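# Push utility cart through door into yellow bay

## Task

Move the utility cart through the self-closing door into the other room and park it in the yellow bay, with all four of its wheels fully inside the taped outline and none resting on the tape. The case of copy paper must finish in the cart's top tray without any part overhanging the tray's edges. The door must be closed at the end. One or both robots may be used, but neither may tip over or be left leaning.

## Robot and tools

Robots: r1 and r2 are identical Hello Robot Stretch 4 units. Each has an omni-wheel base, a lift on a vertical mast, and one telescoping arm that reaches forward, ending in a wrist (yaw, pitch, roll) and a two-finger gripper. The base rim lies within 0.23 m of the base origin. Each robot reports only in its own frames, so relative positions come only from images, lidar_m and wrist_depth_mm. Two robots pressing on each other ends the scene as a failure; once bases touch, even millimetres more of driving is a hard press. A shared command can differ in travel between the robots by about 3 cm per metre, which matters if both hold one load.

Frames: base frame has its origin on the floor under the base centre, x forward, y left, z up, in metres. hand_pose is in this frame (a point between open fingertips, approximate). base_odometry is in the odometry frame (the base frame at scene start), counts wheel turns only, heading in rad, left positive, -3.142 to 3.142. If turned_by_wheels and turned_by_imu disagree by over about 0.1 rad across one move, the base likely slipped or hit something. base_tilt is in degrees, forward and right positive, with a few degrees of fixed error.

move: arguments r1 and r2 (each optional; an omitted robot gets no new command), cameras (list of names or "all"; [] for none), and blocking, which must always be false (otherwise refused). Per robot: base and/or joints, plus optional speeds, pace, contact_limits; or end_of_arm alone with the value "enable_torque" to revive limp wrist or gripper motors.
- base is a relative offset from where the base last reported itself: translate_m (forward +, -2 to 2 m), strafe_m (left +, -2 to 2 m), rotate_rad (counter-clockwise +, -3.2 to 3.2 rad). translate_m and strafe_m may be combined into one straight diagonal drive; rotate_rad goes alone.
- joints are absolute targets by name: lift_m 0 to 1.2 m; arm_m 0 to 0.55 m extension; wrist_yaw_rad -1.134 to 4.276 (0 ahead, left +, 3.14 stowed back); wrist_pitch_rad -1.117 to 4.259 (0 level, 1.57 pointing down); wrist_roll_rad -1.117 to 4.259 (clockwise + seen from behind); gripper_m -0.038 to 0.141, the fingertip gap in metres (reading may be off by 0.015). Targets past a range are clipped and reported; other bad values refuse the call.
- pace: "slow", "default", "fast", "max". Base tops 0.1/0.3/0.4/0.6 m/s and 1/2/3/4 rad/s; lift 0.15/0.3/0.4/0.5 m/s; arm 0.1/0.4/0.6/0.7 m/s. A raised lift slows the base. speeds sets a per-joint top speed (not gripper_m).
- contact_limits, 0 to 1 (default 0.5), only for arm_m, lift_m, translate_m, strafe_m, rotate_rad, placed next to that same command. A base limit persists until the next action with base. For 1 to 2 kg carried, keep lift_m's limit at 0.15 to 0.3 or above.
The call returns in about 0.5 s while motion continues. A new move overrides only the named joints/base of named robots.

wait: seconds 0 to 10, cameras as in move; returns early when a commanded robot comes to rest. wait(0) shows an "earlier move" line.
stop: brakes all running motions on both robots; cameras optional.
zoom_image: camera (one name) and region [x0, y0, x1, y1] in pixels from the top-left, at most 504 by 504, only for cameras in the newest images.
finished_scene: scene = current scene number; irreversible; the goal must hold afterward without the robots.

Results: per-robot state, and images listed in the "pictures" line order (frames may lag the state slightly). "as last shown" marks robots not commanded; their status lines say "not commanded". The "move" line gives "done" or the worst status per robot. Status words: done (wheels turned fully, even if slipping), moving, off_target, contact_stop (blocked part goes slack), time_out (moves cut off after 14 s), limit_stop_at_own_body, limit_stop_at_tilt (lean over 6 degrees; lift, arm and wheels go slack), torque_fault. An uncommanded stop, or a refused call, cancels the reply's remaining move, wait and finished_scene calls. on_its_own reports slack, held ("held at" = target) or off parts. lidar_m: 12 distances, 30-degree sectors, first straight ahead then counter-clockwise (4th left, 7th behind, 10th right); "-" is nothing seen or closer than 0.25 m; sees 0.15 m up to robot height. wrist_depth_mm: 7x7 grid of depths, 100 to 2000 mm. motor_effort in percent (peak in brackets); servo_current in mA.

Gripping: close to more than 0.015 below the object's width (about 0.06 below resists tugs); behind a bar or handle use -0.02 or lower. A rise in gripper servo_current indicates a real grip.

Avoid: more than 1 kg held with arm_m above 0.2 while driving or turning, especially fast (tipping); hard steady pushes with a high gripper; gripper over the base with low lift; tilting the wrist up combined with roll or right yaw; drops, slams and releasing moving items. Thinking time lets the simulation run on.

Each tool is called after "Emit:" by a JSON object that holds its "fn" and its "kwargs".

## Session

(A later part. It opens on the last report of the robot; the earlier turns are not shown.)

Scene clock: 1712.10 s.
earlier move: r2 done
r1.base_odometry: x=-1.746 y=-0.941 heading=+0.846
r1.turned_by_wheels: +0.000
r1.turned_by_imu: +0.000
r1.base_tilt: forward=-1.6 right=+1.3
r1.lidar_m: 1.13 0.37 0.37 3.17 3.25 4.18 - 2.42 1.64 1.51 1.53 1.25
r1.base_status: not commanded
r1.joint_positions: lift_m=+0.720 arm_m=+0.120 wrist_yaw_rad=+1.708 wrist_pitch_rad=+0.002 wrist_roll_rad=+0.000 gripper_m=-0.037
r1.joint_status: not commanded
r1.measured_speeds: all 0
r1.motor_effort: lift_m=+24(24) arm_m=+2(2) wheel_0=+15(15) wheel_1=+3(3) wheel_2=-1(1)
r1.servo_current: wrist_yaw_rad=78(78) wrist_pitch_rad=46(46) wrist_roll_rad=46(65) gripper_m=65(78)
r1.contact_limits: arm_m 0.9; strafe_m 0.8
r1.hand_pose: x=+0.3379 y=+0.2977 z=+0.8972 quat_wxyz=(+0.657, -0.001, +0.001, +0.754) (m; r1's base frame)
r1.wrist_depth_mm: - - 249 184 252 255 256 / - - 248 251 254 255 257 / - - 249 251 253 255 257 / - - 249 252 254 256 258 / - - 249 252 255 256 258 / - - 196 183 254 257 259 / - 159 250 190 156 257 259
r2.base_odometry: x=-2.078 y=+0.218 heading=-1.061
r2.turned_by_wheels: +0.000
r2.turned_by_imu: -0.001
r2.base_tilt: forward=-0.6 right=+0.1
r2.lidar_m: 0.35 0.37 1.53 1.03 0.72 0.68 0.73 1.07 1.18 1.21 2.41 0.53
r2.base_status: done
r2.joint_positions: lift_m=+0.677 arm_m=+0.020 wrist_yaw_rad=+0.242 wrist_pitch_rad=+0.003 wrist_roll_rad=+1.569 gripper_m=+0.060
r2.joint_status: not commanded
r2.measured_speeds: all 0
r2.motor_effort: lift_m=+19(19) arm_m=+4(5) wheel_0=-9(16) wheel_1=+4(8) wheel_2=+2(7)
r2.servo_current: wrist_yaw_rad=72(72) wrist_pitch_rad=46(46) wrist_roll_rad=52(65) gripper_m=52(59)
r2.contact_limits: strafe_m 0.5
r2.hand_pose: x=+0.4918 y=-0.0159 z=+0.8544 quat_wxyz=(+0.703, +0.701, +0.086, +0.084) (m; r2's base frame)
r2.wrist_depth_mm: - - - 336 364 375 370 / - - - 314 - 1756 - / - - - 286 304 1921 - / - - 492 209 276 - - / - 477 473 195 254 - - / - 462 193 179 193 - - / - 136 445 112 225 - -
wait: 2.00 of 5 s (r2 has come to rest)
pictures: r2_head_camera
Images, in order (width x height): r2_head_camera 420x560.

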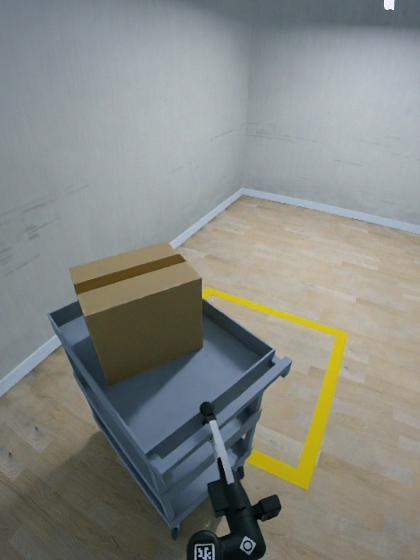

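Emit:
{"fn": "move", "kwargs": {"blocking": false, "r2": {"joints":{"gripper_m":-0.03}}, "cameras": []}}

Emit:
{"fn": "wait", "kwargs": {"seconds": 3, "cameras": []}}

Emit:
{"fn": "move", "kwargs": {"blocking": false, "r2": {"base":{"strafe_m":0.22,"translate_m":0.12},"pace":"slow","contact_limits":{"strafe_m":0.8}}, "cameras": []}}

Emit:
{"fn": "wait", "kwargs": {"seconds": 6, "cameras": ["r2_head_camera"]}}

Scene clock: 1717.87 s.
move: r2 moving
r1: as last shown
r1.base_tilt: forward=-1.6 right=+1.2
r1.lidar_m: 1.15 0.39 0.39 3.18 3.26 4.18 - 2.42 1.64 1.52 1.56 1.25
r1.servo_current: wrist_yaw_rad=52(65) wrist_pitch_rad=39(46) wrist_roll_rad=46(52) gripper_m=65(72)
r1.contact_limits: arm_m 0.9; strafe_m 0.8
r1.wrist_depth_mm: - - 248 184 252 255 256 / - - 249 251 253 256 256 / - - 250 251 253 256 257 / - - 249 252 254 255 257 / - - 250 252 254 256 258 / - - 196 183 255 257 258 / - 159 251 189 157 258 260
r2.base_odometry: x=-2.078 y=+0.218 heading=-1.061
r2.turned_by_wheels: +0.000
r2.turned_by_imu: +0.001
r2.base_tilt: forward=-0.7 right=+0.1
r2.lidar_m: 0.34 0.35 1.52 1.01 0.73 0.68 0.71 1.03 1.18 1.25 2.39 0.56
r2.base_status: not commanded
r2.joint_positions: lift_m=+0.677 arm_m=+0.020 wrist_yaw_rad=+0.242 wrist_pitch_rad=+0.003 wrist_roll_rad=+1.569 gripper_m=+0.041
r2.joint_status: gripper_m moving
r2.measured_speeds: all 0
r2.motor_effort: lift_m=+19(19) arm_m=+4(4) wheel_0=-9(10) wheel_1=+3(4) wheel_2=+2(3)
r2.servo_current: wrist_yaw_rad=59(65) wrist_pitch_rad=46(46) wrist_roll_rad=59(59) gripper_m=104(130)
r2.contact_limits: strafe_m 0.5
r2.hand_pose: x=+0.4918 y=-0.0159 z=+0.8544 quat_wxyz=(+0.703, +0.701, +0.086, +0.084) (m; r2's base frame)
r2.wrist_depth_mm: - - - 343 368 375 368 / - - - 306 - 1708 - / - - - 285 301 1983 - / - - 488 212 276 - - / - 480 477 196 254 - - / - 459 196 179 187 - - / - 442 445 112 225 - -
pictures: none
No camera images: "cameras" was empty.

Scene clock: 1718.97 s.
earlier move: r2 done
r1.base_odometry: x=-1.746 y=-0.941 heading=+0.846
r1.turned_by_wheels: +0.000
r1.turned_by_imu: +0.000
r1.base_tilt: forward=-1.6 right=+1.3
r1.lidar_m: 1.15 0.41 0.39 3.18 3.26 4.15 - 2.42 1.66 1.50 1.54 1.25
r1.base_status: not commanded
r1.joint_positions: lift_m=+0.720 arm_m=+0.120 wrist_yaw_rad=+1.708 wrist_pitch_rad=+0.002 wrist_roll_rad=+0.000 gripper_m=-0.037
r1.joint_status: not commanded
r1.measured_speeds: all 0
r1.motor_effort: lift_m=+24(24) arm_m=+2(2) wheel_0=+15(15) wheel_1=+3(3) wheel_2=-1(1)
r1.servo_current: wrist_yaw_rad=52(78) wrist_pitch_rad=33(52) wrist_roll_rad=33(59) gripper_m=65(72)
r1.contact_limits: arm_m 0.9; strafe_m 0.8
r1.hand_pose: x=+0.3379 y=+0.2977 z=+0.8972 quat_wxyz=(+0.657, -0.001, +0.001, +0.754) (m; r1's base frame)
r1.wrist_depth_mm: - - 249 184 253 254 256 / - - 249 251 253 256 257 / - - 249 251 254 255 257 / - - 249 252 254 256 258 / - - 250 253 253 257 258 / - - 196 183 255 257 259 / - 159 251 190 156 258 259
r2.base_odometry: x=-2.078 y=+0.218 heading=-1.060
r2.turned_by_wheels: +0.000
r2.turned_by_imu: +0.000
r2.base_tilt: forward=-0.6 right=+0.1
r2.lidar_m: 0.35 0.34 1.54 1.03 0.71 0.67 0.71 1.07 1.20 1.27 2.40 0.54
r2.base_status: not commanded
r2.joint_positions: lift_m=+0.677 arm_m=+0.020 wrist_yaw_rad=+0.247 wrist_pitch_rad=+0.003 wrist_roll_rad=+1.569 gripper_m=-0.029
r2.joint_status: all done
r2.measured_speeds: all 0
r2.motor_effort: lift_m=+19(19) arm_m=+4(4) wheel_0=-7(10) wheel_1=+4(4) wheel_2=+2(3)
r2.servo_current: wrist_yaw_rad=52(65) wrist_pitch_rad=39(52) wrist_roll_rad=39(59) gripper_m=117(299)
r2.contact_limits: strafe_m 0.5
r2.hand_pose: x=+0.4919 y=-0.0142 z=+0.8544 quat_wxyz=(+0.702, +0.701, +0.088, +0.086) (m; r2's base frame)
r2.wrist_depth_mm: - - - 322 349 1464 364 / - - - 232 312 1708 - / - - - 213 285 - - / - - 484 196 258 - - / - 466 466 186 243 - - / - 455 185 171 179 - - / - 143 445 112 216 - -
wait: 1.10 of 3 s (r2 has come to rest)
pictures: none
No camera images: "cameras" was empty.

Scene clock: 1719.47 s.
move: r2 moving
r1: as last shown
r1.lidar_m: 1.14 0.40 0.37 3.17 3.25 4.17 - 2.44 1.62 1.51 1.55 1.25
r1.motor_effort: lift_m=+24(24) arm_m=+2(2) wheel_0=+15(15) wheel_1=+3(3) wheel_2=+0(1)
r1.servo_current: wrist_yaw_rad=46(78) wrist_pitch_rad=39(52) wrist_roll_rad=33(52) gripper_m=65(72)
r1.contact_limits: arm_m 0.9; strafe_m 0.8
r1.wrist_depth_mm: - - 248 184 252 255 256 / - - 248 251 253 255 257 / - - 249 251 253 256 257 / - - 249 253 254 256 258 / - - 250 252 254 256 258 / - - 196 183 255 257 258 / - 159 250 190 156 258 260
r2.base_odometry: x=-2.065 y=+0.218 heading=-1.062
r2.turned_by_wheels: -0.001
r2.turned_by_imu: -0.001
r2.base_tilt: forward=-0.7 right=+0.1
r2.lidar_m: 0.32 0.37 1.53 1.03 0.71 0.66 0.72 1.07 1.20 1.27 2.42 0.50
r2.base_status: translate_m moving; strafe_m moving
r2.joint_positions: lift_m=+0.677 arm_m=+0.020 wrist_yaw_rad=+0.245 wrist_pitch_rad=+0.003 wrist_roll_rad=+1.569 gripper_m=-0.029
r2.joint_status: not commanded
r2.measured_speeds: translate_m=+0.023 strafe_m=+0.042 rotate_rad=-0.001 lift_m=+0.000 arm_m=+0.000 wrist_yaw_rad=-0.017 wrist_pitch_rad=+0.000 wrist_roll_rad=+0.000
r2.motor_effort: lift_m=+19(19) arm_m=+4(4) wheel_0=-11(11) wheel_1=+8(10) wheel_2=-12(12)
r2.servo_current: wrist_yaw_rad=59(65) wrist_pitch_rad=39(46) wrist_roll_rad=46(59) gripper_m=98(117)
r2.contact_limits: strafe_m 0.8
r2.hand_pose: x=+0.4919 y=-0.0150 z=+0.8544 quat_wxyz=(+0.702, +0.701, +0.087, +0.085) (m; r2's base frame)
r2.wrist_depth_mm: - - - 320 355 1397 364 / - - - 235 314 1756 - / - - - 213 285 1983 - / - - 484 195 259 - - / - 466 466 184 242 - - / - 455 185 170 180 - - / - 127 436 112 214 - -
pictures: none
No camera images: "cameras" was empty.

Scene clock: 1722.77 s.
earlier move: r2 done
r1.base_odometry: x=-1.746 y=-0.941 heading=+0.846
r1.turned_by_wheels: +0.000
r1.turned_by_imu: +0.000
r1.base_tilt: forward=-1.6 right=+1.2
r1.lidar_m: 1.15 0.40 0.35 3.18 3.26 4.19 - 2.41 1.62 1.49 1.54 1.26
r1.base_status: not commanded
r1.joint_positions: lift_m=+0.720 arm_m=+0.120 wrist_yaw_rad=+1.708 wrist_pitch_rad=+0.002 wrist_roll_rad=+0.000 gripper_m=-0.037
r1.joint_status: not commanded
r1.measured_speeds: all 0
r1.motor_effort: lift_m=+24(24) arm_m=+2(2) wheel_0=+14(15) wheel_1=+3(3) wheel_2=-1(1)
r1.servo_current: wrist_yaw_rad=52(78) wrist_pitch_rad=52(52) wrist_roll_rad=59(72) gripper_m=65(78)
r1.contact_limits: arm_m 0.9; strafe_m 0.8
r1.hand_pose: x=+0.3379 y=+0.2977 z=+0.8972 quat_wxyz=(+0.657, -0.001, +0.001, +0.754) (m; r1's base frame)
r1.wrist_depth_mm: - - 248 184 253 255 257 / - - 250 251 253 255 257 / - - 249 252 253 256 257 / - - 250 252 254 256 258 / - - 250 252 254 257 258 / - - 196 183 255 257 259 / - 159 250 189 156 258 259
r2.base_odometry: x=-1.827 y=+0.220 heading=-1.061
r2.turned_by_wheels: +0.000
r2.turned_by_imu: -0.001
r2.base_tilt: forward=-0.7 right=+0.1
r2.lidar_m: 0.36 0.39 1.29 1.03 0.69 0.65 0.72 1.05 1.46 1.47 2.54 0.51
r2.base_status: done
r2.joint_positions: lift_m=+0.677 arm_m=+0.020 wrist_yaw_rad=+0.241 wrist_pitch_rad=+0.003 wrist_roll_rad=+1.569 gripper_m=-0.029
r2.joint_status: not commanded
r2.measured_speeds: all 0
r2.motor_effort: lift_m=+19(19) arm_m=+4(4) wheel_0=-8(16) wheel_1=+4(10) wheel_2=-7(15)
r2.servo_current: wrist_yaw_rad=46(72) wrist_pitch_rad=39(52) wrist_roll_rad=52(65) gripper_m=98(117)
r2.contact_limits: strafe_m 0.8
r2.hand_pose: x=+0.4918 y=-0.0161 z=+0.8544 quat_wxyz=(+0.703, +0.701, +0.086, +0.084) (m; r2's base frame)
r2.wrist_depth_mm: - - - 214 285 1756 - / - - - 203 270 1921 - / - - - 194 256 - - / - 466 466 186 248 - - / - 466 469 179 236 - - / - 462 183 172 181 - - / - 142 459 112 221 - -
wait: 3.30 of 6 s (r2 has come to rest)
pictures: r2_head_camera
Images, in order (width x height): r2_head_camera 420x560.

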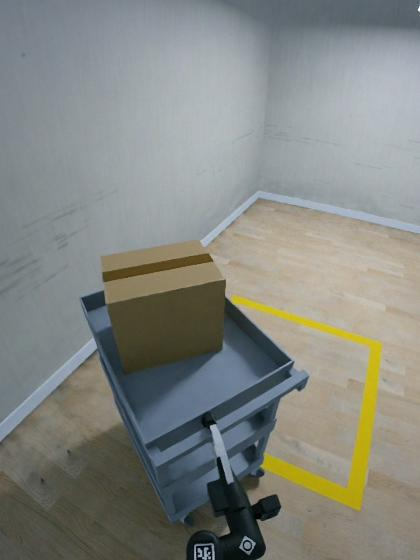

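Emit:
{"fn": "move", "kwargs": {"blocking": false, "r2": {"base":{"strafe_m":-0.25,"translate_m":0.38},"pace":"slow","contact_limits":{"strafe_m":0.8}}, "cameras": []}}

Emit:
{"fn": "wait", "kwargs": {"seconds": 7, "cameras": ["r2_head_camera","r2_head_right_camera"]}}

Scene clock: 1731.17 s.
move: r2 moving
r1: as last shown
r1.base_tilt: forward=-1.6 right=+1.3
r1.lidar_m: 1.15 0.39 0.37 3.18 3.26 4.19 - 2.45 1.62 1.51 1.54 1.27
r1.servo_current: wrist_yaw_rad=59(78) wrist_pitch_rad=46(46) wrist_roll_rad=59(59) gripper_m=72(72)
r1.contact_limits: arm_m 0.9; strafe_m 0.8
r1.wrist_depth_mm: - - 248 184 252 255 257 / - - 249 251 253 255 256 / - - 249 252 254 255 257 / - - 249 252 255 256 258 / - - 251 253 255 256 258 / - - 196 184 255 257 259 / - 159 250 190 156 258 259
r2.base_odometry: x=-1.828 y=+0.207 heading=-1.062
r2.turned_by_wheels: +0.000
r2.turned_by_imu: +0.000
r2.base_tilt: forward=-0.7 right=+0.1
r2.lidar_m: 0.35 0.36 1.29 1.04 0.69 0.69 0.73 1.05 1.44 1.52 2.53 0.51
r2.base_status: translate_m moving; strafe_m moving
r2.joint_positions: lift_m=+0.677 arm_m=+0.020 wrist_yaw_rad=+0.247 wrist_pitch_rad=+0.003 wrist_roll_rad=+1.569 gripper_m=-0.029
r2.joint_status: not commanded
r2.measured_speeds: translate_m=+0.046 strafe_m=-0.030 rotate_rad=+0.001 lift_m=+0.000 arm_m=+0.000 wrist_yaw_rad=+0.021 wrist_pitch_rad=+0.000 wrist_roll_rad=+0.000
r2.motor_effort: lift_m=+18(19) arm_m=+4(4) wheel_0=+8(10) wheel_1=-3(5) wheel_2=-12(14)
r2.servo_current: wrist_yaw_rad=52(59) wrist_pitch_rad=33(46) wrist_roll_rad=46(59) gripper_m=91(98)
r2.contact_limits: strafe_m 0.8
r2.hand_pose: x=+0.4919 y=-0.0144 z=+0.8544 quat_wxyz=(+0.702, +0.701, +0.088, +0.086) (m; r2's base frame)
r2.wrist_depth_mm: - - - 211 281 1756 - / - - - 203 268 1863 - / - - - 192 255 - - / - 462 466 186 246 - - / - 466 466 178 236 - - / - 462 186 173 181 - - / - 143 459 112 221 - -
pictures: none
No camera images: "cameras" was empty.

Scene clock: 1736.40 s.
earlier move: r2 done
r1.base_odometry: x=-1.746 y=-0.941 heading=+0.846
r1.turned_by_wheels: +0.000
r1.turned_by_imu: +0.000
r1.base_tilt: forward=-1.6 right=+1.3
r1.lidar_m: 1.11 0.39 0.34 3.19 3.22 4.17 - 2.40 1.62 1.50 1.55 1.25
r1.base_status: not commanded
r1.joint_positions: lift_m=+0.720 arm_m=+0.120 wrist_yaw_rad=+1.708 wrist_pitch_rad=+0.002 wrist_roll_rad=+0.000 gripper_m=-0.037
r1.joint_status: not commanded
r1.measured_speeds: all 0
r1.motor_effort: lift_m=+24(24) arm_m=+2(2) wheel_0=+14(15) wheel_1=+3(3) wheel_2=-1(1)
r1.servo_current: wrist_yaw_rad=72(78) wrist_pitch_rad=39(52) wrist_roll_rad=33(72) gripper_m=72(78)
r1.contact_limits: arm_m 0.9; strafe_m 0.8
r1.hand_pose: x=+0.3379 y=+0.2977 z=+0.8972 quat_wxyz=(+0.657, -0.001, +0.001, +0.754) (m; r1's base frame)
r1.wrist_depth_mm: - - 248 184 252 254 256 / - - 249 251 253 255 257 / - - 250 251 253 255 257 / - - 250 252 254 256 258 / - - 250 252 255 257 258 / - - 196 184 255 256 259 / - 159 251 190 156 257 258
r2.base_odometry: x=-1.860 y=-0.233 heading=-1.061
r2.turned_by_wheels: +0.001
r2.turned_by_imu: +0.006
r2.base_tilt: forward=-0.7 right=+0.0
r2.lidar_m: 0.30 0.33 1.30 1.38 1.19 1.10 1.19 1.47 1.41 1.51 2.18 3.52
r2.base_status: done
r2.joint_positions: lift_m=+0.677 arm_m=+0.020 wrist_yaw_rad=+0.258 wrist_pitch_rad=+0.003 wrist_roll_rad=+1.569 gripper_m=-0.029
r2.joint_status: not commanded
r2.measured_speeds: all 0
r2.motor_effort: lift_m=+19(19) arm_m=+4(4) wheel_0=+10(16) wheel_1=-2(6) wheel_2=+0(14)
r2.servo_current: wrist_yaw_rad=59(72) wrist_pitch_rad=39(52) wrist_roll_rad=46(59) gripper_m=91(104)
r2.contact_limits: strafe_m 0.8
r2.hand_pose: x=+0.4920 y=-0.0108 z=+0.8544 quat_wxyz=(+0.702, +0.701, +0.092, +0.090) (m; r2's base frame)
r2.wrist_depth_mm: - - - - - 1756 1205 / - - - 379 - 1756 1138 / - - - 319 366 1756 - / - - - 216 293 1756 - / - - 484 193 256 - - / - 455 185 168 179 - - / - 150 424 112 203 - -
wait: 5.23 of 7 s (r2 has come to rest)
pictures: r2_head_camera, r2_head_right_camera
Images, in order (width x height): r2_head_camera 420x560, r2_head_right_camera 420x672.

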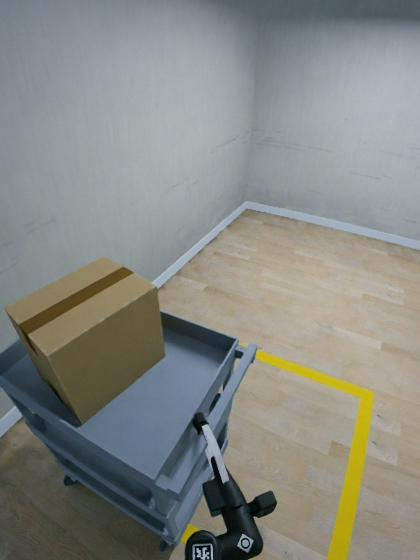

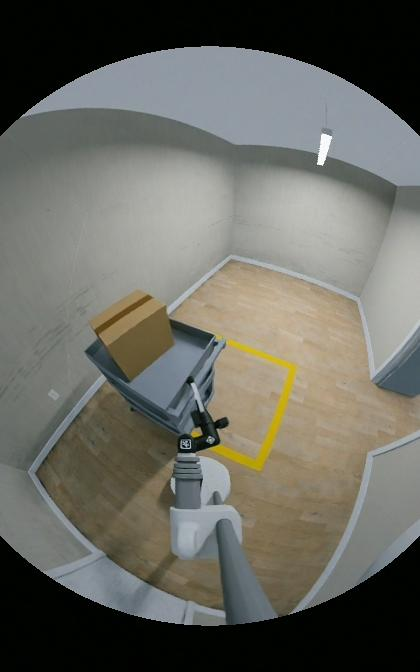

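Emit:
{"fn": "move", "kwargs": {"blocking": false, "r2": {"joints":{"gripper_m":0.1}}, "cameras": []}}

Emit:
{"fn": "wait", "kwargs": {"seconds": 3, "cameras": []}}

Emit:
{"fn": "move", "kwargs": {"blocking": false, "r2": {"base":{"translate_m":-0.35}}, "cameras": []}}

Emit:
{"fn": "wait", "kwargs": {"seconds": 5, "cameras": ["r2_head_camera"]}}

Emit:
{"fn": "move", "kwargs": {"blocking": false, "r2": {"base":{"rotate_rad":1.1}}, "cameras": []}}

Emit:
{"fn": "wait", "kwargs": {"seconds": 5, "cameras": ["r2_head_camera","r2_head_right_camera"]}}

Scene clock: 1770.37 s.
move: r2 moving
r1: as last shown
r1.lidar_m: 1.16 0.39 0.36 3.19 3.24 4.15 - 2.42 1.61 1.52 1.56 1.27
r1.servo_current: wrist_yaw_rad=52(72) wrist_pitch_rad=46(46) wrist_roll_rad=52(52) gripper_m=72(72)
r1.contact_limits: arm_m 0.9; strafe_m 0.8
r1.wrist_depth_mm: - - 249 184 253 255 256 / - - 249 251 252 255 256 / - - 249 251 254 255 257 / - - 250 252 254 256 257 / - - 251 252 254 256 258 / - - 196 183 255 257 258 / - 159 250 190 157 258 259
r2.base_odometry: x=-1.860 y=-0.233 heading=-1.061
r2.turned_by_wheels: +0.000
r2.turned_by_imu: +0.000
r2.base_tilt: forward=-0.7 right=+0.1
r2.lidar_m: 0.30 0.34 1.32 1.40 1.19 1.10 1.19 1.48 1.43 1.48 2.15 3.54
r2.base_status: not commanded
r2.joint_positions: lift_m=+0.677 arm_m=+0.020 wrist_yaw_rad=+0.258 wrist_pitch_rad=+0.003 wrist_roll_rad=+1.569 gripper_m=-0.003
r2.joint_status: gripper_m moving
r2.measured_speeds: translate_m=+0.000 strafe_m=+0.000 rotate_rad=-0.001 lift_m=+0.000 arm_m=+0.000 wrist_yaw_rad=+0.000 wrist_pitch_rad=+0.000 wrist_roll_rad=+0.000
r2.motor_effort: lift_m=+19(19) arm_m=+4(4) wheel_0=+10(11) wheel_1=-2(2) wheel_2=+0(1)
r2.servo_current: wrist_yaw_rad=59(65) wrist_pitch_rad=39(52) wrist_roll_rad=52(59) gripper_m=91(104)
r2.contact_limits: strafe_m 0.8
r2.hand_pose: x=+0.4920 y=-0.0108 z=+0.8544 quat_wxyz=(+0.702, +0.701, +0.092, +0.090) (m; r2's base frame)
r2.wrist_depth_mm: - - - - - 1661 1138 / - - - 330 - 1756 1138 / - - - 327 - 1756 - / - - - 220 297 1756 - / - - 492 191 258 - - / - 459 189 170 182 - - / - 137 427 112 206 - -
pictures: none
No camera images: "cameras" was empty.

Scene clock: 1771.83 s.
earlier move: r2 done
r1.base_odometry: x=-1.746 y=-0.941 heading=+0.846
r1.turned_by_wheels: +0.000
r1.turned_by_imu: +0.000
r1.base_tilt: forward=-1.6 right=+1.3
r1.lidar_m: 1.15 0.36 0.37 3.20 3.26 4.17 - 2.45 1.63 1.51 1.54 1.23
r1.base_status: not commanded
r1.joint_positions: lift_m=+0.720 arm_m=+0.120 wrist_yaw_rad=+1.708 wrist_pitch_rad=+0.002 wrist_roll_rad=+0.000 gripper_m=-0.037
r1.joint_status: not commanded
r1.measured_speeds: all 0
r1.motor_effort: lift_m=+24(24) arm_m=+2(2) wheel_0=+15(15) wheel_1=+3(3) wheel_2=-1(1)
r1.servo_current: wrist_yaw_rad=52(72) wrist_pitch_rad=52(52) wrist_roll_rad=52(65) gripper_m=72(78)
r1.contact_limits: arm_m 0.9; strafe_m 0.8
r1.hand_pose: x=+0.3379 y=+0.2977 z=+0.8972 quat_wxyz=(+0.657, -0.001, +0.001, +0.754) (m; r1's base frame)
r1.wrist_depth_mm: - - 248 184 253 255 256 / - - 249 252 253 256 257 / - - 249 252 252 255 258 / - - 250 252 254 256 258 / - - 250 253 254 257 258 / - - 196 183 255 257 259 / - 159 251 190 156 258 259
r2.base_odometry: x=-1.860 y=-0.233 heading=-1.061
r2.turned_by_wheels: +0.000
r2.turned_by_imu: +0.000
r2.base_tilt: forward=-0.7 right=+0.1
r2.lidar_m: 0.30 0.36 1.31 1.39 1.18 1.11 1.18 1.46 1.42 1.50 2.18 3.53
r2.base_status: not commanded
r2.joint_positions: lift_m=+0.677 arm_m=+0.020 wrist_yaw_rad=+0.253 wrist_pitch_rad=+0.003 wrist_roll_rad=+1.569 gripper_m=+0.100
r2.joint_status: all done
r2.measured_speeds: all 0
r2.motor_effort: lift_m=+19(19) arm_m=+4(4) wheel_0=+4(11) wheel_1=-2(3) wheel_2=+1(1)
r2.servo_current: wrist_yaw_rad=52(65) wrist_pitch_rad=39(52) wrist_roll_rad=52(59) gripper_m=46(130)
r2.contact_limits: strafe_m 0.8
r2.hand_pose: x=+0.4920 y=-0.0125 z=+0.8544 quat_wxyz=(+0.702, +0.701, +0.090, +0.088) (m; r2's base frame)
r2.wrist_depth_mm: - - - - - 1661 1182 / - - - 366 - 1756 1182 / - - - 359 - 1756 - / - - - 244 314 1863 - / - - - 210 273 - - / - 466 197 179 197 - - / - 427 439 112 219 - -
wait: 1.47 of 3 s (r2 has come to rest)
pictures: none
No camera images: "cameras" was empty.

Scene clock: 1772.33 s.
move: r2 moving
r1: as last shown
r1.base_tilt: forward=-1.6 right=+1.2
r1.lidar_m: 1.16 0.38 0.35 3.19 3.26 4.19 - 2.41 1.62 1.51 1.53 1.25
r1.servo_current: wrist_yaw_rad=65(78) wrist_pitch_rad=52(52) wrist_roll_rad=72(72) gripper_m=72(72)
r1.contact_limits: arm_m 0.9; strafe_m 0.8
r1.wrist_depth_mm: - - 248 184 253 255 256 / - - 249 251 253 255 257 / - - 250 252 254 255 256 / - - 250 252 254 256 258 / - - 250 253 254 256 258 / - - 196 184 255 256 259 / - 159 250 190 157 258 259
r2.base_odometry: x=-1.875 y=-0.206 heading=-1.061
r2.turned_by_wheels: +0.000
r2.turned_by_imu: +0.000
r2.base_tilt: forward=-0.7 right=+0.1
r2.lidar_m: 0.33 0.39 1.34 1.41 1.13 1.08 1.16 1.45 1.41 1.46 2.17 3.56
r2.base_status: translate_m moving
r2.joint_positions: lift_m=+0.677 arm_m=+0.020 wrist_yaw_rad=+0.253 wrist_pitch_rad=+0.003 wrist_roll_rad=+1.569 gripper_m=+0.100
r2.joint_status: not commanded
r2.measured_speeds: translate_m=-0.121 strafe_m=+0.000 rotate_rad=-0.002 lift_m=+0.000 arm_m=+0.000 wrist_yaw_rad=+0.000 wrist_pitch_rad=+0.000 wrist_roll_rad=+0.000
r2.motor_effort: lift_m=+19(19) arm_m=+3(4) wheel_0=-7(9) wheel_1=-6(9) wheel_2=+13(13)
r2.servo_current: wrist_yaw_rad=46(52) wrist_pitch_rad=46(46) wrist_roll_rad=46(59) gripper_m=52(59)
r2.hand_pose: x=+0.4920 y=-0.0125 z=+0.8544 quat_wxyz=(+0.702, +0.701, +0.090, +0.088) (m; r2's base frame)
r2.wrist_depth_mm: - - - - - 1708 1182 / - - - 445 - 1708 1205 / - - - 368 - 1921 - / - - - 265 332 1808 - / - - 517 220 287 - - / - 488 198 189 198 - - / - 442 455 112 232 - -
pictures: none
No camera images: "cameras" was empty.

Scene clock: 1774.50 s.
earlier move: r2 done
r1.base_odometry: x=-1.746 y=-0.941 heading=+0.846
r1.turned_by_wheels: +0.000
r1.turned_by_imu: +0.000
r1.base_tilt: forward=-1.6 right=+1.3
r1.lidar_m: 1.14 0.38 0.38 3.18 3.25 4.15 - 2.41 1.64 1.51 1.52 1.24
r1.base_status: not commanded
r1.joint_positions: lift_m=+0.720 arm_m=+0.120 wrist_yaw_rad=+1.708 wrist_pitch_rad=+0.002 wrist_roll_rad=+0.000 gripper_m=-0.037
r1.joint_status: not commanded
r1.measured_speeds: all 0
r1.motor_effort: lift_m=+24(24) arm_m=+2(2) wheel_0=+14(15) wheel_1=+3(3) wheel_2=-1(1)
r1.servo_current: wrist_yaw_rad=59(78) wrist_pitch_rad=39(52) wrist_roll_rad=46(72) gripper_m=72(72)
r1.contact_limits: arm_m 0.9; strafe_m 0.8
r1.hand_pose: x=+0.3379 y=+0.2977 z=+0.8972 quat_wxyz=(+0.657, -0.001, +0.001, +0.754) (m; r1's base frame)
r1.wrist_depth_mm: - - 248 184 253 254 256 / - - 249 251 253 254 257 / - - 250 252 253 256 257 / - - 250 252 253 255 258 / - - 251 252 255 256 258 / - - 196 183 255 257 259 / - 159 250 190 156 258 259
r2.base_odometry: x=-2.031 y=+0.072 heading=-1.062
r2.turned_by_wheels: +0.000
r2.turned_by_imu: +0.000
r2.base_tilt: forward=-0.7 right=+0.1
r2.lidar_m: 0.61 0.74 1.48 1.22 0.84 0.78 0.86 1.28 1.25 1.32 2.31 3.83
r2.base_status: done
r2.joint_positions: lift_m=+0.677 arm_m=+0.020 wrist_yaw_rad=+0.253 wrist_pitch_rad=+0.003 wrist_roll_rad=+1.569 gripper_m=+0.100
r2.joint_status: not commanded
r2.measured_speeds: all 0
r2.motor_effort: lift_m=+19(19) arm_m=+4(4) wheel_0=-4(11) wheel_1=-4(9) wheel_2=+2(14)
r2.servo_current: wrist_yaw_rad=59(59) wrist_pitch_rad=39(46) wrist_roll_rad=52(59) gripper_m=52(59)
r2.hand_pose: x=+0.4920 y=-0.0125 z=+0.8544 quat_wxyz=(+0.702, +0.701, +0.090, +0.088) (m; r2's base frame)
r2.wrist_depth_mm: - - - - - 1756 1205 / - - - - - 1499 1182 / - - - - - 647 1205 / - - - 842 - - 569 / - - 759 473 462 473 473 / - - 195 477 193 - 496 / - - - 112 - - 960
wait: 2.17 of 5 s (r2 has come to rest)
pictures: r2_head_camera
Images, in order (width x height): r2_head_camera 420x560.

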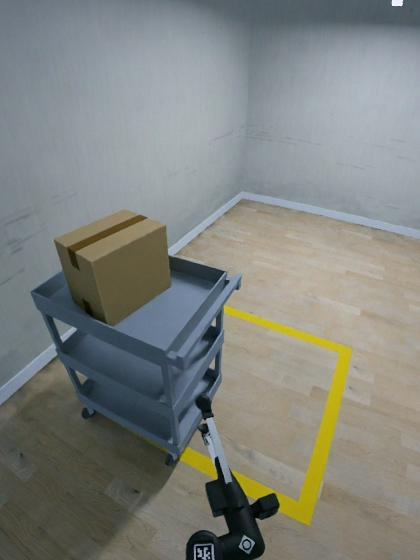

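Scene clock: 1775.00 s.
move: r2 moving
r1: as last shown
r1.lidar_m: 1.15 0.40 0.36 3.17 3.25 4.20 - 2.43 1.66 1.52 1.55 1.27
r1.motor_effort: lift_m=+24(24) arm_m=+2(2) wheel_0=+15(15) wheel_1=+3(3) wheel_2=-1(1)
r1.servo_current: wrist_yaw_rad=59(78) wrist_pitch_rad=39(46) wrist_roll_rad=39(59) gripper_m=65(72)
r1.contact_limits: arm_m 0.9; strafe_m 0.8
r1.wrist_depth_mm: - - 248 184 252 255 257 / - - 249 251 253 254 257 / - - 249 251 254 255 257 / - - 249 252 255 255 258 / - - 250 252 255 256 258 / - - 196 183 255 256 258 / - 159 250 190 156 257 259
r2.base_odometry: x=-2.031 y=+0.072 heading=-0.809
r2.turned_by_wheels: +0.252
r2.turned_by_imu: +0.245
r2.base_tilt: forward=-0.7 right=+0.1
r2.lidar_m: 0.64 1.01 1.48 0.95 0.83 0.82 1.00 1.24 1.22 1.44 2.54 0.75
r2.base_status: rotate_rad moving
r2.joint_positions: lift_m=+0.677 arm_m=+0.020 wrist_yaw_rad=+0.253 wrist_pitch_rad=+0.003 wrist_roll_rad=+1.569 gripper_m=+0.100
r2.joint_status: not commanded
r2.measured_speeds: translate_m=+0.000 strafe_m=+0.001 rotate_rad=+0.971 lift_m=+0.000 arm_m=+0.000 wrist_yaw_rad=+0.000 wrist_pitch_rad=+0.000 wrist_roll_rad=+0.000
r2.motor_effort: lift_m=+19(19) arm_m=+4(4) wheel_0=-6(9) wheel_1=-9(10) wheel_2=-11(11)
r2.servo_current: wrist_yaw_rad=65(65) wrist_pitch_rad=39(46) wrist_roll_rad=59(59) gripper_m=46(52)
r2.hand_pose: x=+0.4920 y=-0.0126 z=+0.8544 quat_wxyz=(+0.702, +0.701, +0.090, +0.088) (m; r2's base frame)
r2.wrist_depth_mm: - - - - - - 569 / - - - 496 - - 484 / - - 741 427 436 433 433 / - - 683 512 - - 500 / - - 668 668 - 691 976 / - - 189 788 187 1397 1229 / - - - 112 - - 1205
pictures: none
No camera images: "cameras" was empty.

Scene clock: 1776.27 s.
earlier move: r2 done
r1.base_odometry: x=-1.746 y=-0.941 heading=+0.846
r1.turned_by_wheels: +0.000
r1.turned_by_imu: +0.000
r1.base_tilt: forward=-1.6 right=+1.2
r1.lidar_m: 1.15 0.39 0.37 3.18 3.27 4.19 - 2.44 1.63 1.52 1.55 1.27
r1.base_status: not commanded
r1.joint_positions: lift_m=+0.720 arm_m=+0.120 wrist_yaw_rad=+1.708 wrist_pitch_rad=+0.002 wrist_roll_rad=+0.000 gripper_m=-0.037
r1.joint_status: not commanded
r1.measured_speeds: all 0
r1.motor_effort: lift_m=+24(24) arm_m=+2(2) wheel_0=+15(15) wheel_1=+3(3) wheel_2=-1(1)
r1.servo_current: wrist_yaw_rad=59(78) wrist_pitch_rad=33(46) wrist_roll_rad=33(59) gripper_m=72(78)
r1.contact_limits: arm_m 0.9; strafe_m 0.8
r1.hand_pose: x=+0.3379 y=+0.2977 z=+0.8972 quat_wxyz=(+0.657, -0.001, +0.001, +0.754) (m; r1's base frame)
r1.wrist_depth_mm: - - 249 184 252 255 256 / - - 249 251 253 255 257 / - - 249 251 252 255 257 / - - 250 251 254 256 258 / - - 251 252 254 257 258 / - - 196 183 255 257 259 / - 159 251 190 157 258 259
r2.base_odometry: x=-2.031 y=+0.072 heading=+0.038
r2.turned_by_wheels: +0.847
r2.turned_by_imu: +0.825
r2.base_tilt: forward=-0.6 right=+0.1
r2.lidar_m: 1.47 1.19 0.85 0.83 0.88 1.29 1.25 1.30 2.31 3.83 0.66 0.80
r2.base_status: done
r2.joint_positions: lift_m=+0.677 arm_m=+0.020 wrist_yaw_rad=+0.253 wrist_pitch_rad=+0.003 wrist_roll_rad=+1.569 gripper_m=+0.100
r2.joint_status: not commanded
r2.measured_speeds: all 0
r2.motor_effort: lift_m=+19(19) arm_m=+4(4) wheel_0=-4(11) wheel_1=-2(10) wheel_2=-4(13)
r2.servo_current: wrist_yaw_rad=52(65) wrist_pitch_rad=46(46) wrist_roll_rad=39(65) gripper_m=52(59)
r2.hand_pose: x=+0.4920 y=-0.0126 z=+0.8544 quat_wxyz=(+0.702, +0.701, +0.090, +0.088) (m; r2's base frame)
r2.wrist_depth_mm: - - - - - - 1138 / - - - - - - 1160 / - - - - - - 1160 / - - - - - 1336 1229 / - - - - - 1430 1229 / - - 189 - 186 1464 1205 / - - - 112 - - 1205
wait: 1.27 of 5 s (r2 has come to rest)
pictures: r2_head_camera, r2_head_right_camera
Images, in order (width x height): r2_head_camera 420x560, r2_head_right_camera 420x672.

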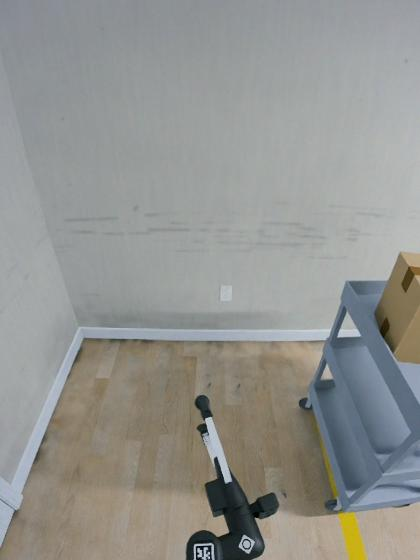

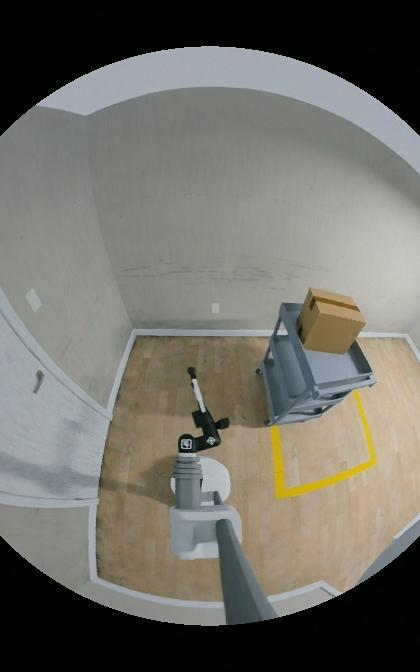

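Emit:
{"fn": "move", "kwargs": {"blocking": false, "r2": {"base":{"translate_m":-0.22}}, "cameras": []}}

Emit:
{"fn": "wait", "kwargs": {"seconds": 4, "cameras": []}}

Emit:
{"fn": "move", "kwargs": {"blocking": false, "r2": {"base":{"strafe_m":-0.8}}, "cameras": []}}

Emit:
{"fn": "wait", "kwargs": {"seconds": 6, "cameras": ["r2_head_camera"]}}

Scene clock: 1783.63 s.
move: r2 moving
r1: as last shown
r1.lidar_m: 1.17 0.39 0.38 3.17 3.26 4.18 - 2.46 1.61 1.51 1.56 1.27
r1.motor_effort: lift_m=+24(24) arm_m=+2(2) wheel_0=+14(15) wheel_1=+3(3) wheel_2=-1(1)
r1.servo_current: wrist_yaw_rad=52(78) wrist_pitch_rad=46(46) wrist_roll_rad=52(59) gripper_m=72(72)
r1.contact_limits: arm_m 0.9; strafe_m 0.8
r1.wrist_depth_mm: - - 248 184 252 255 257 / - - 249 251 253 255 256 / - - 250 252 254 255 257 / - - 250 251 253 256 258 / - - 250 252 255 256 258 / - - 196 183 255 258 259 / - 159 250 190 157 258 259
r2.base_odometry: x=-2.062 y=+0.071 heading=+0.038
r2.turned_by_wheels: +0.000
r2.turned_by_imu: +0.000
r2.base_tilt: forward=-0.7 right=+0.1
r2.lidar_m: 1.51 1.18 0.82 0.82 0.86 1.25 1.19 1.30 2.24 3.83 0.67 0.81
r2.base_status: translate_m moving
r2.joint_positions: lift_m=+0.677 arm_m=+0.020 wrist_yaw_rad=+0.253 wrist_pitch_rad=+0.003 wrist_roll_rad=+1.569 gripper_m=+0.100
r2.joint_status: not commanded
r2.measured_speeds: translate_m=-0.121 strafe_m=-0.001 rotate_rad=-0.003 lift_m=+0.000 arm_m=+0.000 wrist_yaw_rad=+0.000 wrist_pitch_rad=+0.000 wrist_roll_rad=+0.000
r2.motor_effort: lift_m=+19(19) arm_m=+4(4) wheel_0=-11(12) wheel_1=-7(9) wheel_2=+11(12)
r2.servo_current: wrist_yaw_rad=46(59) wrist_pitch_rad=33(46) wrist_roll_rad=46(59) gripper_m=52(59)
r2.hand_pose: x=+0.4920 y=-0.0126 z=+0.8544 quat_wxyz=(+0.702, +0.701, +0.090, +0.088) (m; r2's base frame)
r2.wrist_depth_mm: - - - - - - 1118 / - - - - - - 1182 / - - - - - 1308 1182 / - - - - - 1366 1255 / - - - - - 1430 1229 / - - 189 - 186 1464 1229 / - - - 112 - - 1205
pictures: none
No camera images: "cameras" was empty.

Scene clock: 1785.30 s.
earlier move: r2 done
r1.base_odometry: x=-1.746 y=-0.941 heading=+0.846
r1.turned_by_wheels: +0.000
r1.turned_by_imu: +0.000
r1.base_tilt: forward=-1.6 right=+1.3
r1.lidar_m: 1.15 0.38 0.37 3.18 3.23 4.19 - 2.40 1.64 1.51 1.56 1.25
r1.base_status: not commanded
r1.joint_positions: lift_m=+0.720 arm_m=+0.120 wrist_yaw_rad=+1.708 wrist_pitch_rad=+0.002 wrist_roll_rad=+0.000 gripper_m=-0.037
r1.joint_status: not commanded
r1.measured_speeds: all 0
r1.motor_effort: lift_m=+24(24) arm_m=+2(2) wheel_0=+14(15) wheel_1=+3(3) wheel_2=-1(1)
r1.servo_current: wrist_yaw_rad=52(78) wrist_pitch_rad=39(52) wrist_roll_rad=46(72) gripper_m=65(78)
r1.contact_limits: arm_m 0.9; strafe_m 0.8
r1.hand_pose: x=+0.3379 y=+0.2977 z=+0.8972 quat_wxyz=(+0.657, -0.001, +0.001, +0.754) (m; r1's base frame)
r1.wrist_depth_mm: - - 248 184 253 255 257 / - - 249 251 253 255 257 / - - 249 251 253 255 258 / - - 249 251 255 256 258 / - - 250 253 255 257 259 / - - 196 183 255 257 259 / - 159 249 190 156 258 260
r2.base_odometry: x=-2.250 y=+0.064 heading=+0.037
r2.turned_by_wheels: +0.000
r2.turned_by_imu: +0.000
r2.base_tilt: forward=-0.7 right=+0.1
r2.lidar_m: 1.69 1.18 0.86 0.85 0.92 1.05 1.04 1.11 2.17 3.81 0.81 0.79
r2.base_status: done
r2.joint_positions: lift_m=+0.677 arm_m=+0.020 wrist_yaw_rad=+0.253 wrist_pitch_rad=+0.003 wrist_roll_rad=+1.569 gripper_m=+0.100
r2.joint_status: not commanded
r2.measured_speeds: all 0
r2.motor_effort: lift_m=+19(19) arm_m=+4(4) wheel_0=-3(12) wheel_1=-5(9) wheel_2=+4(14)
r2.servo_current: wrist_yaw_rad=52(59) wrist_pitch_rad=52(52) wrist_roll_rad=46(59) gripper_m=52(59)
r2.hand_pose: x=+0.4920 y=-0.0126 z=+0.8544 quat_wxyz=(+0.702, +0.701, +0.090, +0.088) (m; r2's base frame)
r2.wrist_depth_mm: - - - - - - 1229 / - - - - - 1430 1205 / - - - - - 1499 1229 / - - - - - 1537 1205 / - - - - - 1661 1205 / - - 190 - 186 1537 1205 / - - - 112 - - 1229
wait: 1.67 of 4 s (r2 has come to rest)
pictures: none
No camera images: "cameras" was empty.

Scene clock: 1785.80 s.
move: r2 moving
r1: as last shown
r1.base_tilt: forward=-1.6 right=+1.2
r1.lidar_m: 1.15 0.39 0.38 3.18 3.23 4.16 - 2.43 1.65 1.52 1.55 1.26
r1.motor_effort: lift_m=+24(24) arm_m=+2(2) wheel_0=+15(15) wheel_1=+3(3) wheel_2=-1(1)
r1.servo_current: wrist_yaw_rad=65(65) wrist_pitch_rad=46(46) wrist_roll_rad=39(52) gripper_m=78(78)
r1.contact_limits: arm_m 0.9; strafe_m 0.8
r1.wrist_depth_mm: - - 248 185 252 255 257 / - - 249 251 253 255 257 / - - 249 251 254 255 258 / - - 250 253 254 255 258 / - - 250 252 254 257 258 / - - 196 183 255 257 259 / - 159 250 190 156 257 259
r2.base_odometry: x=-2.249 y=+0.028 heading=+0.037
r2.turned_by_wheels: +0.000
r2.turned_by_imu: +0.000
r2.base_tilt: forward=-0.7 right=+0.1
r2.lidar_m: 1.71 1.25 0.91 0.86 0.93 1.06 1.03 1.10 2.16 3.79 0.80 0.73
r2.base_status: strafe_m moving
r2.joint_positions: lift_m=+0.677 arm_m=+0.020 wrist_yaw_rad=+0.253 wrist_pitch_rad=+0.003 wrist_roll_rad=+1.569 gripper_m=+0.100
r2.joint_status: not commanded
r2.measured_speeds: translate_m=+0.000 strafe_m=-0.140 rotate_rad=-0.002 lift_m=+0.000 arm_m=+0.000 wrist_yaw_rad=+0.000 wrist_pitch_rad=+0.000 wrist_roll_rad=+0.000
r2.motor_effort: lift_m=+19(19) arm_m=+4(4) wheel_0=+10(14) wheel_1=-10(12) wheel_2=+0(3)
r2.servo_current: wrist_yaw_rad=39(59) wrist_pitch_rad=46(52) wrist_roll_rad=52(59) gripper_m=52(59)
r2.hand_pose: x=+0.4920 y=-0.0126 z=+0.8544 quat_wxyz=(+0.702, +0.701, +0.090, +0.088) (m; r2's base frame)
r2.wrist_depth_mm: - - - - - - 1205 / - - - - - 1430 1182 / - - - - - 1430 1205 / - - - - - 1576 1205 / - - - - - 1708 1205 / - - 189 - 187 1576 1205 / - - - 112 - - 1205
pictures: none
No camera images: "cameras" was empty.

Scene clock: 1789.47 s.
earlier move: r2 done
r1.base_odometry: x=-1.746 y=-0.941 heading=+0.846
r1.turned_by_wheels: +0.000
r1.turned_by_imu: +0.000
r1.base_tilt: forward=-1.6 right=+1.3
r1.lidar_m: 1.17 0.42 0.37 3.18 3.25 4.18 - 2.42 1.64 1.51 1.56 1.26
r1.base_status: not commanded
r1.joint_positions: lift_m=+0.720 arm_m=+0.120 wrist_yaw_rad=+1.708 wrist_pitch_rad=+0.002 wrist_roll_rad=+0.000 gripper_m=-0.037
r1.joint_status: not commanded
r1.measured_speeds: all 0
r1.motor_effort: lift_m=+24(24) arm_m=+2(2) wheel_0=+15(15) wheel_1=+3(4) wheel_2=-1(1)
r1.servo_current: wrist_yaw_rad=65(85) wrist_pitch_rad=46(52) wrist_roll_rad=59(72) gripper_m=72(78)
r1.contact_limits: arm_m 0.9; strafe_m 0.8
r1.hand_pose: x=+0.3379 y=+0.2977 z=+0.8972 quat_wxyz=(+0.657, -0.001, +0.001, +0.754) (m; r1's base frame)
r1.wrist_depth_mm: - - 249 184 253 255 256 / - - 249 251 254 255 257 / - - 249 252 254 256 258 / - - 249 252 254 256 258 / - - 249 252 254 256 258 / - - 196 183 255 257 259 / - 159 251 190 157 257 259
r2.base_odometry: x=-2.220 y=-0.735 heading=+0.037
r2.turned_by_wheels: +0.000
r2.turned_by_imu: +0.000
r2.base_tilt: forward=-0.7 right=+0.1
r2.lidar_m: 0.52 0.55 1.67 1.64 1.47 1.08 1.07 1.55 1.65 3.02 2.31 0.54
r2.base_status: done
r2.joint_positions: lift_m=+0.677 arm_m=+0.020 wrist_yaw_rad=+0.253 wrist_pitch_rad=+0.003 wrist_roll_rad=+1.569 gripper_m=+0.100
r2.joint_status: not commanded
r2.measured_speeds: all 0
r2.motor_effort: lift_m=+18(19) arm_m=+4(4) wheel_0=+3(14) wheel_1=-2(12) wheel_2=+0(3)
r2.servo_current: wrist_yaw_rad=39(65) wrist_pitch_rad=33(52) wrist_roll_rad=52(59) gripper_m=52(59)
r2.hand_pose: x=+0.4920 y=-0.0126 z=+0.8544 quat_wxyz=(+0.702, +0.701, +0.090, +0.088) (m; r2's base frame)
r2.wrist_depth_mm: - - - 252 304 - - / - - 564 312 317 - - / - 544 544 325 329 - - / - - 585 336 345 - - / - - 627 355 359 788 - / - - 189 312 193 634 559 / - - - 112 - 439 484
wait: 3.67 of 6 s (r2 has come to rest)
pictures: r2_head_camera
Images, in order (width x height): r2_head_camera 420x560.

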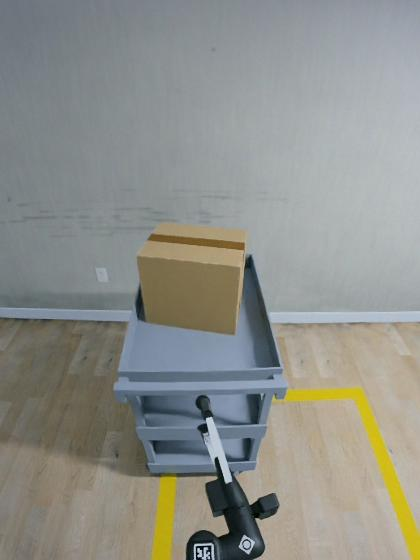

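Emit:
{"fn": "move", "kwargs": {"blocking": false, "r2": {"base":{"translate_m":0.125},"pace":"slow"}, "cameras": []}}

Emit:
{"fn": "wait", "kwargs": {"seconds": 4, "cameras": []}}

Emit:
{"fn": "move", "kwargs": {"blocking": false, "r2": {"joints":{"gripper_m":-0.03}}, "cameras": []}}

Emit:
{"fn": "wait", "kwargs": {"seconds": 3, "cameras": ["r2_head_camera"]}}

Scene clock: 1809.23 s.
move: r2 moving
r1: as last shown
r1.lidar_m: 1.14 0.39 0.38 3.19 3.26 4.17 - 2.44 1.66 1.51 1.55 1.25
r1.motor_effort: lift_m=+24(24) arm_m=+2(2) wheel_0=+14(15) wheel_1=+3(3) wheel_2=-1(1)
r1.servo_current: wrist_yaw_rad=59(78) wrist_pitch_rad=39(46) wrist_roll_rad=46(72) gripper_m=65(72)
r1.contact_limits: arm_m 0.9; strafe_m 0.8
r1.wrist_depth_mm: - - 249 185 252 255 256 / - - 249 252 252 255 256 / - - 249 252 254 255 257 / - - 250 252 254 256 258 / - - 251 253 255 256 258 / - - 196 183 255 257 259 / - 159 252 189 156 258 260
r2.base_odometry: x=-2.208 y=-0.735 heading=+0.038
r2.turned_by_wheels: +0.000
r2.turned_by_imu: +0.001
r2.base_tilt: forward=-0.7 right=+0.0
r2.lidar_m: 0.52 0.55 1.67 1.63 1.48 1.12 1.07 1.56 1.62 3.02 2.27 0.54
r2.base_status: translate_m moving
r2.joint_positions: lift_m=+0.677 arm_m=+0.020 wrist_yaw_rad=+0.253 wrist_pitch_rad=+0.003 wrist_roll_rad=+1.569 gripper_m=+0.100
r2.joint_status: not commanded
r2.measured_speeds: translate_m=+0.049 strafe_m=+0.000 rotate_rad=+0.001 lift_m=+0.000 arm_m=+0.000 wrist_yaw_rad=+0.000 wrist_pitch_rad=+0.000 wrist_roll_rad=+0.000
r2.motor_effort: lift_m=+19(19) arm_m=+4(4) wheel_0=+6(9) wheel_1=+5(6) wheel_2=-9(11)
r2.servo_current: wrist_yaw_rad=46(59) wrist_pitch_rad=52(52) wrist_roll_rad=39(59) gripper_m=52(52)
r2.hand_pose: x=+0.4920 y=-0.0126 z=+0.8544 quat_wxyz=(+0.702, +0.701, +0.090, +0.088) (m; r2's base frame)
r2.wrist_depth_mm: - - - 287 291 - - / - - 544 304 306 - - / - 535 530 314 320 - - / - - 569 329 332 - - / - - 615 342 345 788 - / - - 189 298 193 634 554 / - - - 112 - 1430 480
pictures: none
No camera images: "cameras" was empty.

Scene clock: 1811.27 s.
earlier move: r2 done
r1.base_odometry: x=-1.746 y=-0.941 heading=+0.846
r1.turned_by_wheels: +0.000
r1.turned_by_imu: +0.000
r1.base_tilt: forward=-1.6 right=+1.2
r1.lidar_m: 1.14 0.39 0.36 3.18 3.25 4.14 - 2.43 1.61 1.51 1.55 1.25
r1.base_status: not commanded
r1.joint_positions: lift_m=+0.720 arm_m=+0.120 wrist_yaw_rad=+1.708 wrist_pitch_rad=+0.002 wrist_roll_rad=+0.000 gripper_m=-0.037
r1.joint_status: not commanded
r1.measured_speeds: all 0
r1.motor_effort: lift_m=+24(24) arm_m=+2(2) wheel_0=+14(15) wheel_1=+3(3) wheel_2=-1(1)
r1.servo_current: wrist_yaw_rad=52(78) wrist_pitch_rad=46(52) wrist_roll_rad=39(72) gripper_m=72(72)
r1.contact_limits: arm_m 0.9; strafe_m 0.8
r1.hand_pose: x=+0.3379 y=+0.2977 z=+0.8972 quat_wxyz=(+0.657, -0.001, +0.001, +0.754) (m; r1's base frame)
r1.wrist_depth_mm: - - 248 184 252 254 257 / - - 250 251 253 256 257 / - - 249 251 253 255 257 / - - 250 251 254 255 257 / - - 251 253 254 256 258 / - - 196 183 255 257 259 / - 159 251 190 156 258 260
r2.base_odometry: x=-2.096 y=-0.731 heading=+0.037
r2.turned_by_wheels: +0.000
r2.turned_by_imu: +0.000
r2.base_tilt: forward=-0.7 right=+0.1
r2.lidar_m: 0.42 0.45 1.64 1.62 1.63 1.26 1.19 1.64 1.83 3.04 2.12 0.43
r2.base_status: done
r2.joint_positions: lift_m=+0.677 arm_m=+0.020 wrist_yaw_rad=+0.252 wrist_pitch_rad=+0.003 wrist_roll_rad=+1.569 gripper_m=+0.100
r2.joint_status: not commanded
r2.measured_speeds: all 0
r2.motor_effort: lift_m=+19(19) arm_m=+4(4) wheel_0=+6(10) wheel_1=+4(8) wheel_2=-9(12)
r2.servo_current: wrist_yaw_rad=46(65) wrist_pitch_rad=39(52) wrist_roll_rad=46(59) gripper_m=46(59)
r2.hand_pose: x=+0.4920 y=-0.0128 z=+0.8544 quat_wxyz=(+0.702, +0.701, +0.090, +0.088) (m; r2's base frame)
r2.wrist_depth_mm: - - - 148 202 - - / - 407 442 154 210 - - / - 424 430 160 218 - - / - 462 462 169 229 - - / - 504 500 176 237 - - / - 172 193 183 198 549 549 / - - - 112 - 1661 477
wait: 2.03 of 4 s (r2 has come to rest)
pictures: none
No camera images: "cameras" was empty.

Scene clock: 1811.77 s.
move: r2 moving
r1: as last shown
r1.base_tilt: forward=-1.6 right=+1.3
r1.lidar_m: 1.14 0.40 0.38 3.19 3.25 4.17 - 2.43 1.62 1.51 1.52 1.27
r1.motor_effort: lift_m=+24(24) arm_m=+2(2) wheel_0=+15(15) wheel_1=+3(3) wheel_2=-1(1)
r1.servo_current: wrist_yaw_rad=33(85) wrist_pitch_rad=46(46) wrist_roll_rad=26(59) gripper_m=65(72)
r1.contact_limits: arm_m 0.9; strafe_m 0.8
r1.wrist_depth_mm: - - 248 184 252 255 257 / - - 249 251 253 256 256 / - - 248 251 253 255 257 / - - 250 252 253 256 258 / - - 250 252 254 257 258 / - - 196 183 255 257 259 / - 159 251 189 156 258 259
r2.base_odometry: x=-2.096 y=-0.731 heading=+0.037
r2.turned_by_wheels: +0.000
r2.turned_by_imu: +0.000
r2.base_tilt: forward=-0.7 right=+0.1
r2.lidar_m: 0.43 0.45 1.62 1.62 1.63 1.25 1.19 1.66 1.82 3.03 2.13 0.42
r2.base_status: not commanded
r2.joint_positions: lift_m=+0.677 arm_m=+0.020 wrist_yaw_rad=+0.252 wrist_pitch_rad=+0.003 wrist_roll_rad=+1.569 gripper_m=+0.083
r2.joint_status: gripper_m moving
r2.measured_speeds: all 0
r2.motor_effort: lift_m=+19(19) arm_m=+4(4) wheel_0=+6(6) wheel_1=+4(5) wheel_2=-9(10)
r2.servo_current: wrist_yaw_rad=59(59) wrist_pitch_rad=39(46) wrist_roll_rad=46(52) gripper_m=130(130)
r2.hand_pose: x=+0.4920 y=-0.0128 z=+0.8544 quat_wxyz=(+0.702, +0.701, +0.090, +0.088) (m; r2's base frame)
r2.wrist_depth_mm: - - - 200 202 - - / - 404 407 206 211 - - / - 424 427 161 220 - - / - 462 462 229 229 - - / - 504 500 178 238 - - / - 163 196 185 193 - - / - - - 112 - 1618 480
pictures: none
No camera images: "cameras" was empty.

Scene clock: 1813.23 s.
earlier move: r2 done
r1.base_odometry: x=-1.746 y=-0.941 heading=+0.846
r1.turned_by_wheels: +0.000
r1.turned_by_imu: +0.000
r1.base_tilt: forward=-1.6 right=+1.3
r1.lidar_m: 1.13 0.36 0.38 3.18 3.25 4.21 - 2.45 1.66 1.50 1.54 1.26
r1.base_status: not commanded
r1.joint_positions: lift_m=+0.720 arm_m=+0.120 wrist_yaw_rad=+1.708 wrist_pitch_rad=+0.002 wrist_roll_rad=+0.000 gripper_m=-0.037
r1.joint_status: not commanded
r1.measured_speeds: all 0
r1.motor_effort: lift_m=+24(24) arm_m=+2(2) wheel_0=+14(15) wheel_1=+3(3) wheel_2=-1(1)
r1.servo_current: wrist_yaw_rad=59(85) wrist_pitch_rad=46(52) wrist_roll_rad=59(65) gripper_m=72(72)
r1.contact_limits: arm_m 0.9; strafe_m 0.8
r1.hand_pose: x=+0.3379 y=+0.2977 z=+0.8972 quat_wxyz=(+0.657, -0.001, +0.001, +0.754) (m; r1's base frame)
r1.wrist_depth_mm: - - 248 184 252 254 256 / - - 249 251 253 255 257 / - - 250 252 254 255 257 / - - 249 252 254 256 258 / - - 250 252 254 256 257 / - - 196 183 255 257 258 / - 159 250 189 157 258 259
r2.base_odometry: x=-2.095 y=-0.731 heading=+0.038
r2.turned_by_wheels: +0.000
r2.turned_by_imu: +0.000
r2.base_tilt: forward=-0.7 right=+0.1
r2.lidar_m: 0.42 0.42 1.67 1.63 1.63 1.23 1.20 1.67 1.86 3.04 2.11 0.43
r2.base_status: not commanded
r2.joint_positions: lift_m=+0.677 arm_m=+0.020 wrist_yaw_rad=+0.252 wrist_pitch_rad=+0.003 wrist_roll_rad=+1.569 gripper_m=-0.028
r2.joint_status: all done
r2.measured_speeds: all 0
r2.motor_effort: lift_m=+19(19) arm_m=-4(4) wheel_0=+2(6) wheel_1=+1(5) wheel_2=+1(10)
r2.servo_current: wrist_yaw_rad=33(59) wrist_pitch_rad=39(46) wrist_roll_rad=46(59) gripper_m=124(299)
r2.hand_pose: x=+0.4920 y=-0.0128 z=+0.8544 quat_wxyz=(+0.702, +0.701, +0.090, +0.088) (m; r2's base frame)
r2.wrist_depth_mm: - - - 137 191 - - / - 399 404 143 198 - - / - 413 418 149 208 - - / - 452 455 158 218 - - / - 496 488 163 228 - - / - - 183 170 180 - 549 / - - - 112 - - 484
wait: 1.47 of 3 s (r2 has come to rest)
pictures: r2_head_camera
Images, in order (width x height): r2_head_camera 420x560.

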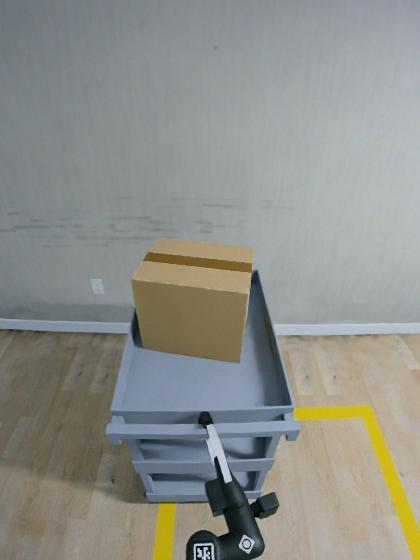

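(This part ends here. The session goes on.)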